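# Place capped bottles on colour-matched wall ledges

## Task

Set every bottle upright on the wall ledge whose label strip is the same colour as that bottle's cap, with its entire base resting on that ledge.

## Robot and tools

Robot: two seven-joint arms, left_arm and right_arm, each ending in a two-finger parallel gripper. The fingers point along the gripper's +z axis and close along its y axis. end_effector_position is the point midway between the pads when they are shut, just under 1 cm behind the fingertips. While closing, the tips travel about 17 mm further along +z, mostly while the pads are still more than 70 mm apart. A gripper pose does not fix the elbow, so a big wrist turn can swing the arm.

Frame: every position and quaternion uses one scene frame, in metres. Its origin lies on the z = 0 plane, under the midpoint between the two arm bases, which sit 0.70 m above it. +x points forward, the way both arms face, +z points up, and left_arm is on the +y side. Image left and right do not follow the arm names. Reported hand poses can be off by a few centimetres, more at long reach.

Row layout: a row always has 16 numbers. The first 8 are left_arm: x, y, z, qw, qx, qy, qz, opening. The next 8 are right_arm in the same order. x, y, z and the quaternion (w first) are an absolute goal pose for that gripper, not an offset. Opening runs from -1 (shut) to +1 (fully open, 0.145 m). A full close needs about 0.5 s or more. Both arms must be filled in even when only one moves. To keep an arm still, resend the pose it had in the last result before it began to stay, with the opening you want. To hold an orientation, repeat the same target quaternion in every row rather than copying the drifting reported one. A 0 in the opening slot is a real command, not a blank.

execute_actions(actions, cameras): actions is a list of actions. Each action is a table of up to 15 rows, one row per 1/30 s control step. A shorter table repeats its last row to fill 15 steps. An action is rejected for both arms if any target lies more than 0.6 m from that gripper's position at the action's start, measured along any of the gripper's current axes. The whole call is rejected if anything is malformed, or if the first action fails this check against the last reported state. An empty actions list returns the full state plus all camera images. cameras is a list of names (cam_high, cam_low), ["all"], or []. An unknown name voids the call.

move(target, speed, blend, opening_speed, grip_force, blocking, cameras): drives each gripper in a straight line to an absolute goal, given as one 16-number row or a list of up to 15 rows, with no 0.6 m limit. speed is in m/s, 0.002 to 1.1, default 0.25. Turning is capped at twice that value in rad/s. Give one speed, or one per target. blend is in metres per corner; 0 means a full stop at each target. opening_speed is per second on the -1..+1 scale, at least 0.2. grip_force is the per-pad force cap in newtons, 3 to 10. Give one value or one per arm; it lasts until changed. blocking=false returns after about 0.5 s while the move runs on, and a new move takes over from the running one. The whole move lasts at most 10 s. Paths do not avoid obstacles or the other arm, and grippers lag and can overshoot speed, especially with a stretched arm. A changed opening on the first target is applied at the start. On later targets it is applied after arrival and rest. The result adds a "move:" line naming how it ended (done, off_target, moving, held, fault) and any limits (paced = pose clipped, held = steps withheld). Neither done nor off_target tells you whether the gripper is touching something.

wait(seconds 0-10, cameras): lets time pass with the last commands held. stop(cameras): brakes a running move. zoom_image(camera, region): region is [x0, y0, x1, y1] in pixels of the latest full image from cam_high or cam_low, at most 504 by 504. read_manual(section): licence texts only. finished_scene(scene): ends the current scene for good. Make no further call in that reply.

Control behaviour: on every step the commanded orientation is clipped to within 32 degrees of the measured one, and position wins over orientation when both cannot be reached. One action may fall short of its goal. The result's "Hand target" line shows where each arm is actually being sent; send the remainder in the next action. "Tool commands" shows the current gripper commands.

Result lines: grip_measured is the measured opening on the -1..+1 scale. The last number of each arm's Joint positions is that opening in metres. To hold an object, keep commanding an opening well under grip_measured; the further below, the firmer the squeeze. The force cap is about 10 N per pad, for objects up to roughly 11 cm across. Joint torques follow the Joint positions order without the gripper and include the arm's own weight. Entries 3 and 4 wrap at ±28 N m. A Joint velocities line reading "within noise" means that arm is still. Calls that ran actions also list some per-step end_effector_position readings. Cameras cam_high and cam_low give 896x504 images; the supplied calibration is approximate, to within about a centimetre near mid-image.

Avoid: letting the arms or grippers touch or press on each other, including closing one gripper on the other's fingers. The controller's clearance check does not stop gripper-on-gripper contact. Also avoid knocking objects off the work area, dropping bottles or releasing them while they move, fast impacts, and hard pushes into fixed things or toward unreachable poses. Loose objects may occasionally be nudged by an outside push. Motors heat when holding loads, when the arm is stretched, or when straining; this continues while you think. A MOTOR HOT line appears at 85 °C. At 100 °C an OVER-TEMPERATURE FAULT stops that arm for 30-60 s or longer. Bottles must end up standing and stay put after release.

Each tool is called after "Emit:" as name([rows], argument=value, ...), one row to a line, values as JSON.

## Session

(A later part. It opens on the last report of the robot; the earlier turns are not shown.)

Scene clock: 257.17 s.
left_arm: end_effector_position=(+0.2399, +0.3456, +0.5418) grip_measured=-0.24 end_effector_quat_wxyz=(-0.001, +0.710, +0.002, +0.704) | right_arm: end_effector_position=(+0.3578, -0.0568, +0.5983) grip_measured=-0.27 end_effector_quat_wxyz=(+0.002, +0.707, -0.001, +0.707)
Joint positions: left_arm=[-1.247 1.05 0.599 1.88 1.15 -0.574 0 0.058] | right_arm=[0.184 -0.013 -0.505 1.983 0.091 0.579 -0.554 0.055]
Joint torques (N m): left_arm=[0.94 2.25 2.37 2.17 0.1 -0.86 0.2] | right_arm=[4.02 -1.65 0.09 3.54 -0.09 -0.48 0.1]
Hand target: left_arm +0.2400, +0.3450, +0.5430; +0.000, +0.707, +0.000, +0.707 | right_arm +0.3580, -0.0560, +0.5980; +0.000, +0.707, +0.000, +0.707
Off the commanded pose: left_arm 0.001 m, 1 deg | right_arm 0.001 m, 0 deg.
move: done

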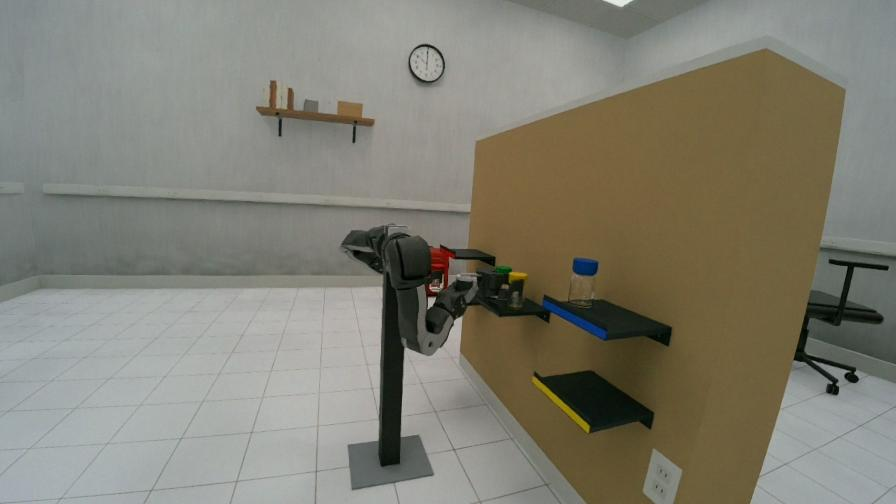

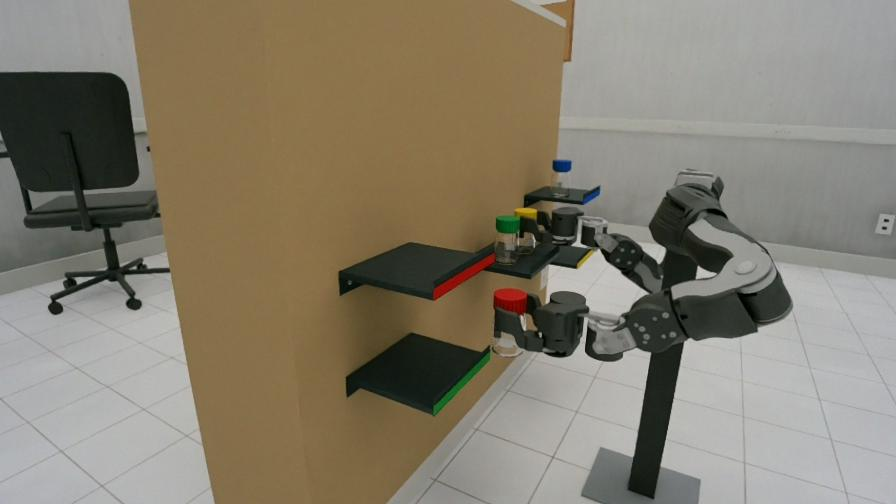

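Emit:
move([
  [0.24,0.345,0.63,0,0.7071,0,0.7071,-0.6,0.358,-0.056,0.675,0,0.7071,0,0.7071,-0.6],
  [0.25,0.345,0.75,0,0.7071,0,0.7071,-0.6,0.285,-0.09,0.67,0,0.7071,0,0.7071,-0.6],
  [0.34,0.345,0.75,0,0.7071,0,0.7071,-0.6,0.265,-0.2,0.57,0,0.7071,0,0.7071,-0.6],
  [0.38,0.345,0.73,0,0.7071,0,0.7071,-0.6,0.245,-0.335,0.548,0,0.7071,0,0.7071,-0.6],
  [0.38,0.345,0.703,0,0.7071,0,0.7071,-0.6,0.38,-0.335,0.546,0,0.7071,0,0.7071,-0.6],
  [0.38,0.345,0.686,0,0.7071,0,0.7071,-0.6,0.38,-0.335,0.508,0,0.7071,0,0.7071,-0.6],
], blend=[0.01,0.02,0.02,0.01,0.005,0], speed=[0.2,0.25,0.25,0.2,0.2,0.06], cameras=["all"])

Emit:
zoom_image(camera="cam_low", region=[400, 150, 620, 300])

Emit:
zoom_image(camera="cam_high", region=[440, 220, 680, 440])

Scene clock: 277.93 s.
left_arm: end_effector_position=(+0.3804, +0.3439, +0.6911) grip_measured=-0.24 end_effector_quat_wxyz=(+0.003, +0.702, -0.001, +0.712) | right_arm: end_effector_position=(+0.3791, -0.3361, +0.5043) grip_measured=-0.27 end_effector_quat_wxyz=(+0.002, +0.713, -0.002, +0.701)
Joint positions: left_arm=[-1.293 1.585 1.252 1.69 1.571 -0.057 -0.129 0.058] | right_arm=[0.814 1.233 -1.521 1.355 1.454 -0.685 -0.163 0.055]
Joint torques (N m): left_arm=[3.84 1.94 2.55 0.32 -0.01 -0.53 -0.02] | right_arm=[4.84 4.71 4.36 0.79 -0.04 -0.86 0.15]
Hand target: left_arm +0.3799, +0.3451, +0.6859; +0.000, +0.707, +0.000, +0.707 | right_arm +0.3799, -0.3350, +0.5079; +0.000, +0.707, +0.000, +0.707
Off the commanded pose: left_arm 0.005 m, 1 deg | right_arm 0.004 m, 1 deg.
move: off_target (left_arm, right_arm)

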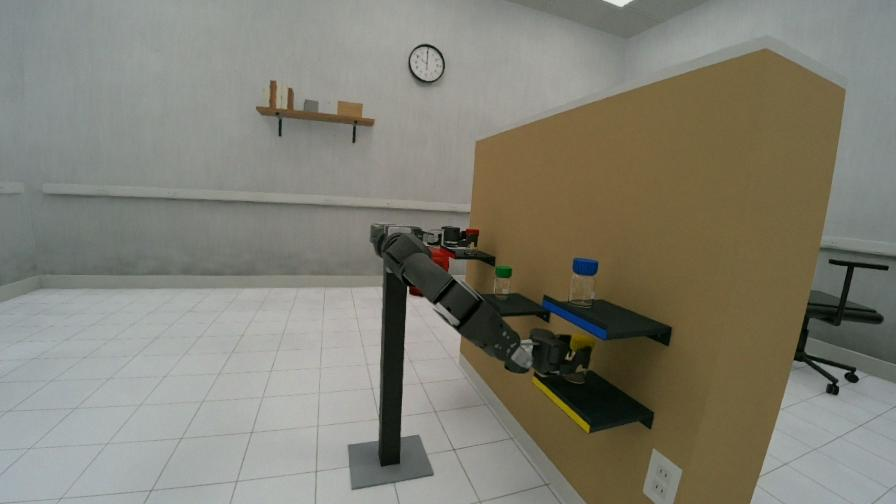

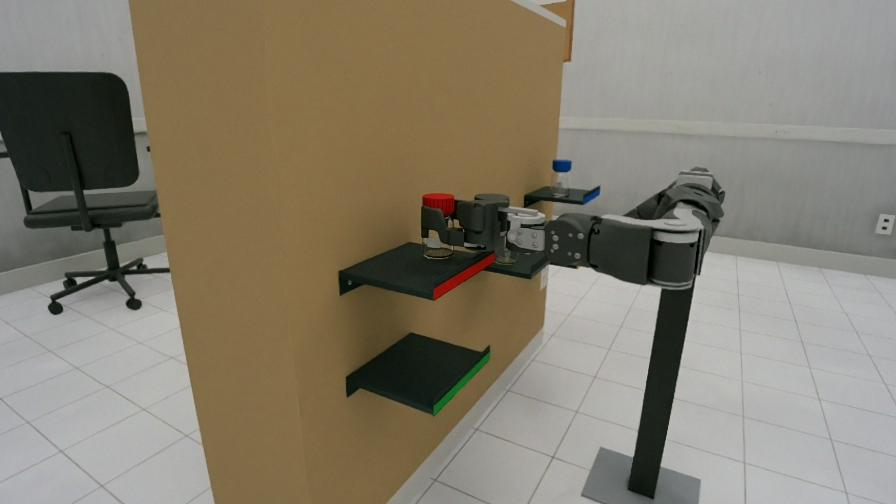

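Scaled by 2.291 from the camera's 896x504 image, which has a finer 1280x720 frame.

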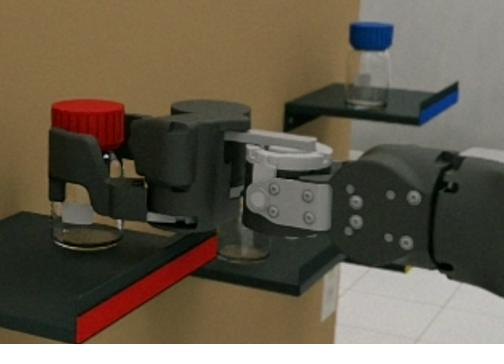

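Scaled by 2.100 from the camera's 896x504 image, which has a finer 1280x720 frame.

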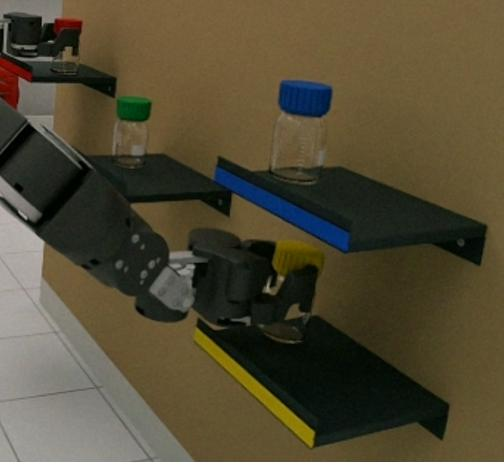

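Emit:
move(target=[0.38,0.345,0.676,0,0.7071,0,0.7071,-0.6,0.38,-0.335,0.49,0,0.7071,0,0.7071,-0.6], speed=0.04, cameras=["all"])

Emit:
zoom_image(camera="cam_low", region=[400, 150, 620, 300])

Emit:
zoom_image(camera="cam_high", region=[440, 220, 680, 440])

Scene clock: 287.47 s.
left_arm: end_effector_position=(+0.3798, +0.3440, +0.6898) grip_measured=-0.24 end_effector_quat_wxyz=(+0.004, +0.689, +0.000, +0.725) | right_arm: end_effector_position=(+0.3819, -0.3373, +0.4997) grip_measured=-0.27 end_effector_quat_wxyz=(+0.003, +0.694, -0.001, +0.720)
Joint positions: left_arm=[-1.323 1.585 1.249 1.69 1.565 -0.125 -0.129 0.058] | right_arm=[0.789 1.183 -1.521 1.279 1.454 -0.765 -0.142 0.055]
Joint torques (N m): left_arm=[2.28 2.15 1.32 0.06 -0.01 0.2 -0.03] | right_arm=[2.97 3.63 1.81 0.44 0.29 0.14 0.17]
Hand target: left_arm +0.3796, +0.3450, +0.6761; +0.000, +0.707, +0.000, +0.707 | right_arm +0.3797, -0.3351, +0.4900; +0.000, +0.707, +0.000, +0.707
Off the commanded pose: left_arm 0.014 m, 3 deg | right_arm 0.010 m, 2 deg.
move: off_target (left_arm, right_arm)

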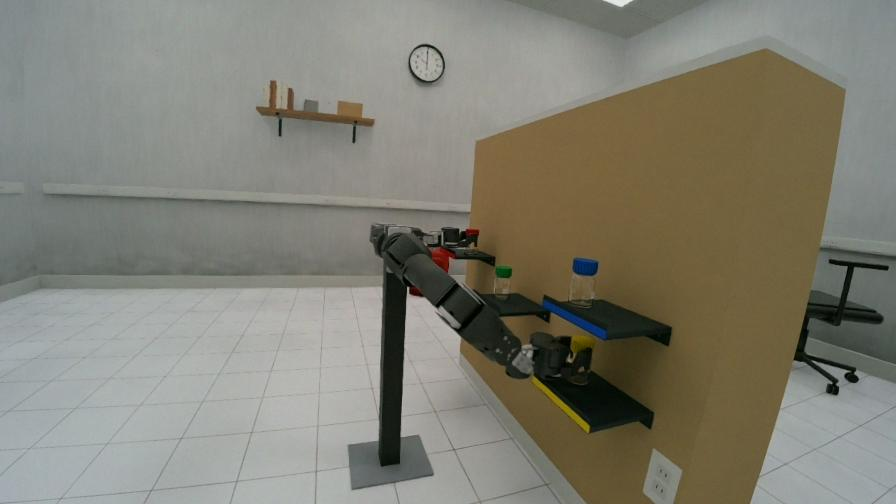

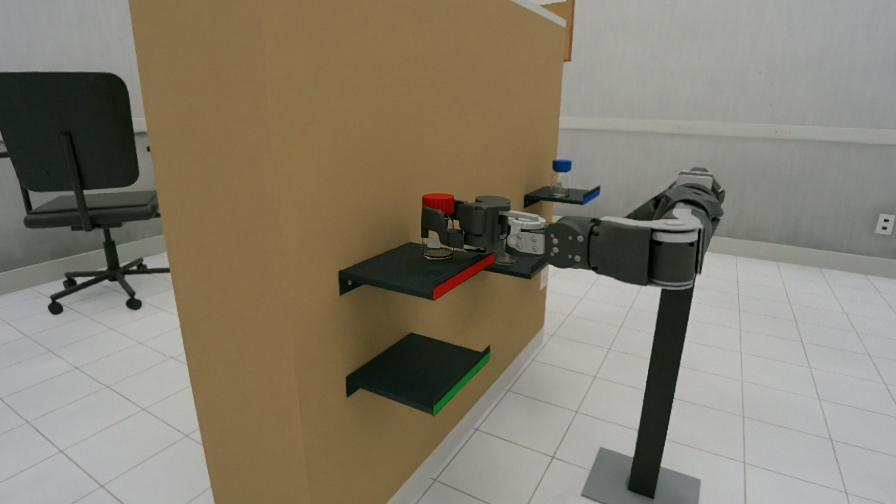

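Scaled by 2.291 from the camera's 896x504 image, which has a finer 1280x720 frame.

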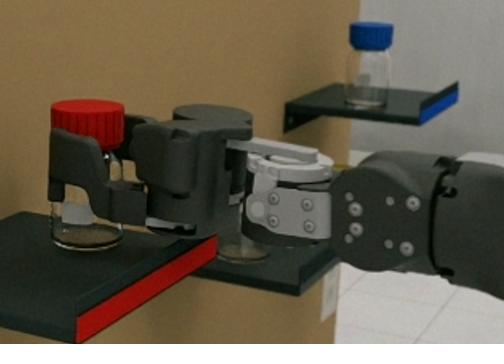

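Scaled by 2.100 from the camera's 896x504 image, which has a finer 1280x720 frame.

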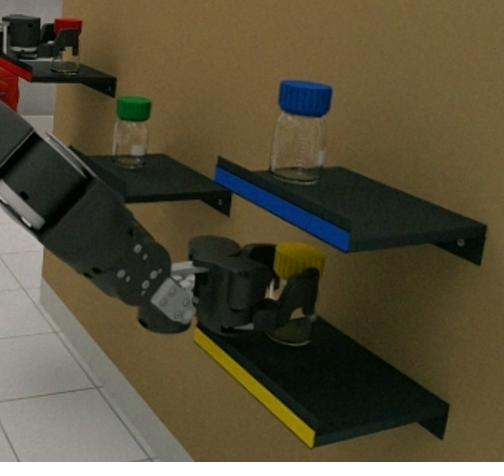

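Emit:
move([
  [0.3798,0.344,0.6895,0,0.69,0,0.724,0.35,0.3815,-0.337,0.4995,0,0.694,0,0.72,0.35],
  [0.25,0.345,0.71,0,0.7071,0,0.7071,0.35,0.25,-0.337,0.52,0,0.7071,0,0.7071,0.35],
  [0.24,0.31,0.58,0,0.7071,0,0.7071,0.35,0.25,-0.337,0.52,0,0.7071,0,0.7071,0.35],
  [0.27,0.2,0.45,0,0.7071,0,0.7071,0.35,0.25,-0.337,0.52,0,0.7071,0,0.7071,0.35],
  [0.31,0.16,0.42,0,0.7071,0,0.7071,0.35,0.25,-0.337,0.52,0,0.7071,0,0.7071,0.35],
  [0.275,0.1,0.56,0,0.7071,0,0.7071,0.35,0.25,-0.337,0.52,0,0.7071,0,0.7071,0.35],
  [0.28,0.06,0.6,0,0.7071,0,0.7071,0.35,0.25,-0.337,0.52,0,0.7071,0,0.7071,0.35],
  [0.374,0.056,0.594,0,0.7071,0,0.7071,0.35,0.25,-0.337,0.52,0,0.7071,0,0.7071,0.35],
], blend=[0,0.03,0.03,0.03,0.02,0.02,0.01,0], speed=[0.1,0.2,0.25,0.25,0.25,0.25,0.2,0.2], opening_speed=1.5, cameras=["all"])

Emit:
zoom_image(camera="cam_low", region=[400, 150, 620, 300])

Emit:
zoom_image(camera="cam_high", region=[440, 220, 680, 440])

Scene clock: 312.20 s.
left_arm: end_effector_position=(+0.3741, +0.0575, +0.5966) grip_measured=+0.35 end_effector_quat_wxyz=(-0.002, +0.705, +0.003, +0.709) | right_arm: end_effector_position=(+0.2510, -0.3372, +0.5212) grip_measured=+0.35 end_effector_quat_wxyz=(+0.024, +0.773, +0.006, +0.634)
Joint positions: left_arm=[0.274 0.048 -0.537 1.903 0.206 0.532 -0.624 0.101] | right_arm=[0.566 1.766 -1.571 1.939 1.339 -0.782 -0.316 0.101]
Joint torques (N m): left_arm=[5.42 -1.36 -0.24 4.01 -0.06 -0.62 0.2] | right_arm=[1.36 5.76 1.95 0.7 0.04 -0.49 0.16]
Hand target: left_arm +0.3740, +0.0560, +0.5940; +0.000, +0.707, +0.000, +0.707 | right_arm +0.2502, -0.3369, +0.5201; +0.022, +0.774, +0.006, +0.633
Off the commanded pose: left_arm 0.003 m, 1 deg | right_arm 0.002 m, 12 deg.
joint sent to its limit (right arm) — joint 3 (upper arm roll), lower limit; joint 6 (wrist pitch), lower limit. The joint targets are off in orientation, not in position.
move: off_target (right_arm)

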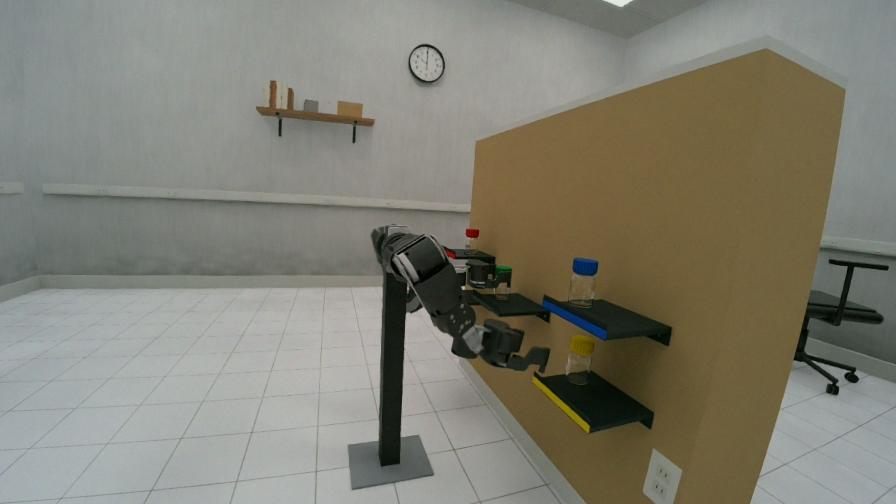

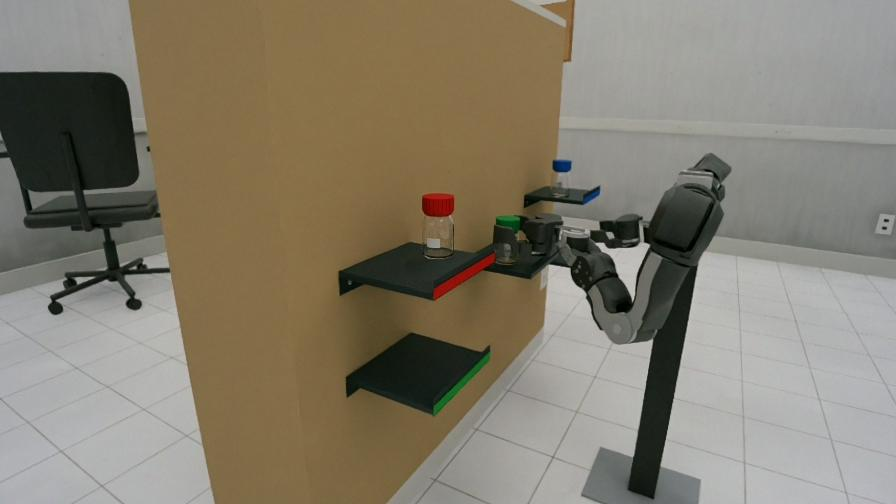

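Scaled by 2.291 from the camera's 896x504 image, which has a finer 1280x720 frame.

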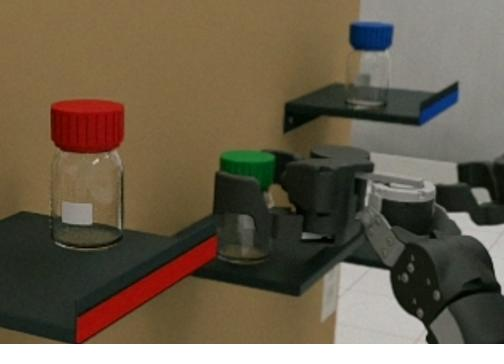

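Scaled by 2.100 from the camera's 896x504 image, which has a finer 1280x720 frame.

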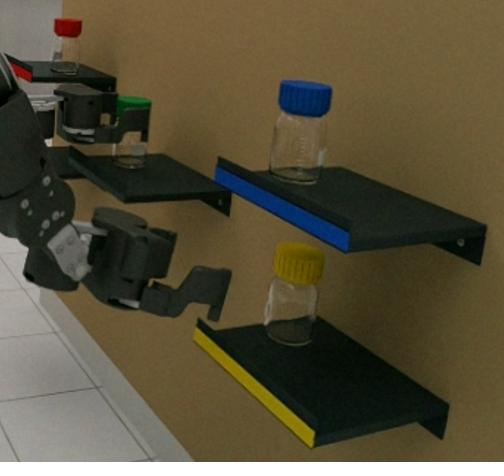

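Emit:
move([
  [0.375,0.057,0.5945,0,0.7071,0,0.7071,-0.6,0.2502,-0.337,0.52,0.022,0.774,0.006,0.633,0.35],
  [0.372,0.06,0.67,0,0.7071,0,0.7071,-0.6,0.2502,-0.337,0.52,0.022,0.774,0.006,0.633,0.35],
  [0.285,0.09,0.665,0,0.7071,0,0.7071,-0.6,0.2502,-0.337,0.52,0.022,0.774,0.006,0.633,0.35],
  [0.265,0.2,0.57,0,0.7071,0,0.7071,-0.6,0.2502,-0.337,0.52,0.022,0.774,0.006,0.633,0.35],
  [0.245,0.345,0.548,0,0.7071,0,0.7071,-0.6,0.2502,-0.337,0.52,0.022,0.774,0.006,0.633,0.35],
  [0.375,0.345,0.546,0,0.7071,0,0.7071,-0.6,0.2502,-0.337,0.52,0.022,0.774,0.006,0.633,0.35],
  [0.378,0.345,0.51,0,0.7071,0,0.7071,-0.6,0.2502,-0.337,0.52,0.022,0.774,0.006,0.633,0.35],
  [0.378,0.345,0.49,0,0.7071,0,0.7071,-0.6,0.2502,-0.337,0.52,0.022,0.774,0.006,0.633,0.35],
], blend=[0,0.01,0.02,0.02,0.02,0.01,0.005,0], speed=[0.1,0.2,0.2,0.25,0.25,0.2,0.1,0.04], opening_speed=1.4, cameras=["all"])

Emit:
zoom_image(camera="cam_low", region=[340, 180, 560, 430])

Scene clock: 331.93 s.
left_arm: end_effector_position=(+0.3809, +0.3487, +0.5068) grip_measured=-0.24 end_effector_quat_wxyz=(-0.004, +0.685, +0.003, +0.728) | right_arm: end_effector_position=(+0.2510, -0.3372, +0.5211) grip_measured=+0.35 end_effector_quat_wxyz=(+0.024, +0.773, +0.006, +0.634)
Joint positions: left_arm=[0.787 1.199 -1.511 1.253 1.495 -0.786 -0.086 0.058] | right_arm=[0.566 1.766 -1.571 1.938 1.34 -0.782 -0.313 0.101]
Joint torques (N m): left_arm=[3.15 3.1 -0.21 0.06 0.21 0.37 0.2] | right_arm=[1.31 5.95 1.94 0.75 0.05 -0.5 0.15]
Hand target: left_arm +0.3774, +0.3450, +0.4903; +0.000, +0.707, +0.000, +0.707 | right_arm +0.2502, -0.3369, +0.5200; +0.022, +0.774, +0.006, +0.633
Off the commanded pose: left_arm 0.017 m, 4 deg | right_arm 0.001 m, 0 deg.
joint sent to its limit (right arm) — joint 3 (upper arm roll), lower limit; joint 6 (wrist pitch), lower limit. The joint targets still meet the commanded pose.
move: off_target (left_arm)

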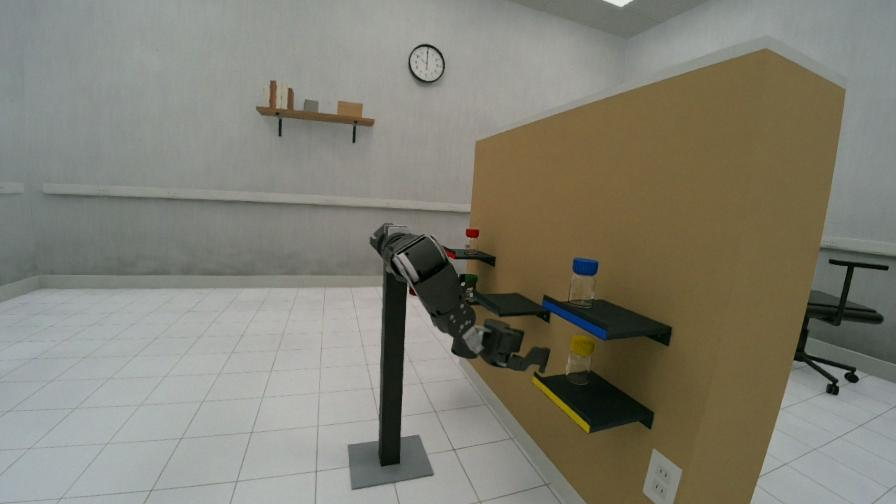

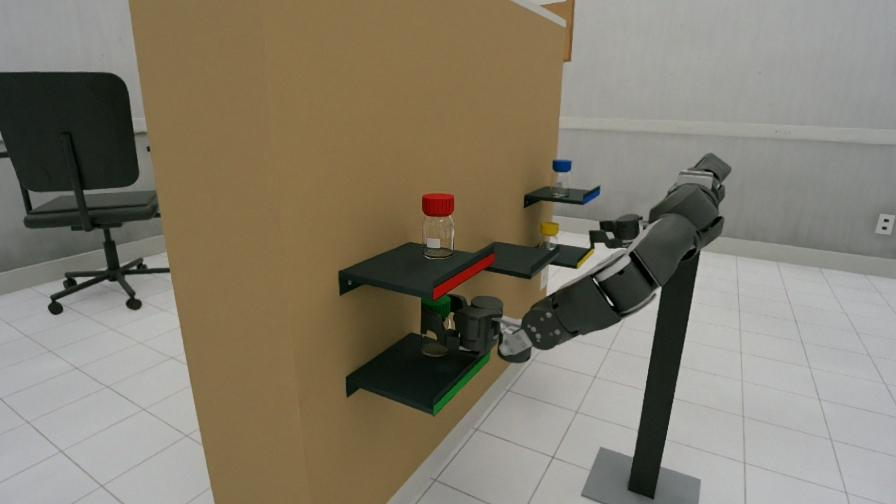

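Scaled by 2.016 from the camera's 896x504 image, which has a finer 1280x720 frame.

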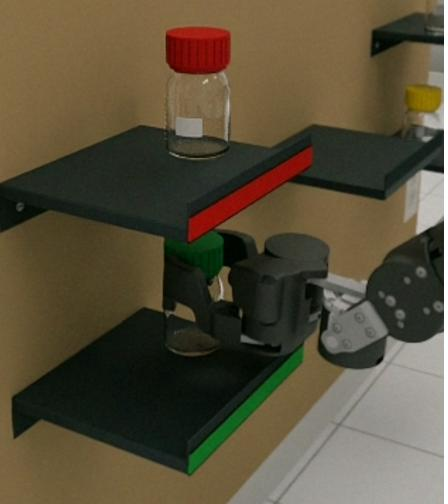

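Emit:
move([
  [0.3809,0.3487,0.506,-0.004,0.685,0.003,0.728,0.35,0.2502,-0.337,0.52,0.022,0.774,0.006,0.633,0.35],
  [0.25,0.3487,0.52,0,0.7071,0,0.7071,0.35,0.2502,-0.337,0.52,0.022,0.774,0.006,0.633,0.35],
], blend=[0,0], speed=[0.1,0.2], opening_speed=1.5, cameras=["all"])

Scene clock: 343.80 s.
left_arm: end_effector_position=(+0.2507, +0.3498, +0.5221) grip_measured=+0.35 end_effector_quat_wxyz=(-0.018, +0.775, -0.003, +0.631) | right_arm: end_effector_position=(+0.2510, -0.3372, +0.5211) grip_measured=+0.35 end_effector_quat_wxyz=(+0.024, +0.773, +0.006, +0.634)
Joint positions: left_arm=[0.563 1.784 -1.564 1.889 1.427 -0.786 -0.2 0.101] | right_arm=[0.566 1.766 -1.571 1.938 1.34 -0.782 -0.313 0.101]
Joint torques (N m): left_arm=[1.83 5.29 1.26 0.46 0.11 -0.68 0.22] | right_arm=[1.28 5.79 1.83 0.69 0.07 -0.5 0.12]
Hand target: left_arm +0.2503, +0.3486, +0.5202; -0.015, +0.777, -0.004, +0.630 | right_arm +0.2502, -0.3369, +0.5200; +0.022, +0.774, +0.006, +0.633
Off the commanded pose: left_arm 0.002 m, 12 deg | right_arm 0.001 m, 0 deg.
joint sent to its limit (left arm) — joint 3 (upper arm roll), lower limit; joint 6 (wrist pitch), lower limit. The joint targets are off in orientation, not in position.
joint sent to its limit (right arm) — joint 3 (upper arm roll), lower limit; joint 6 (wrist pitch), lower limit. The joint targets still meet the commanded pose.
move: off_target (left_arm)

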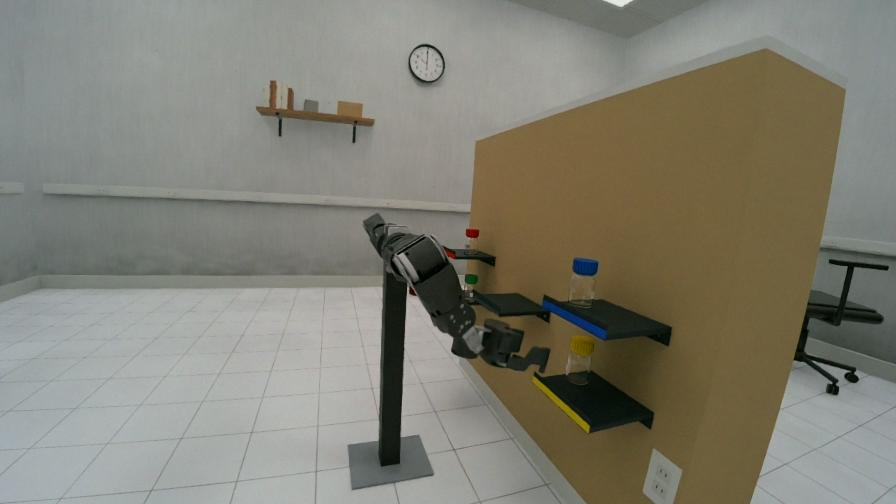

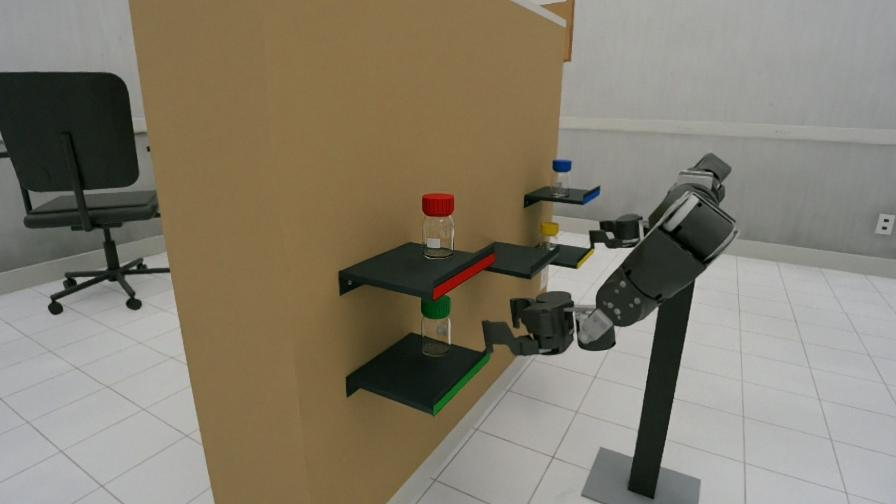

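All four are in place.

Emit:
finished_scene(scene=2)

The scene is finished: the task was done.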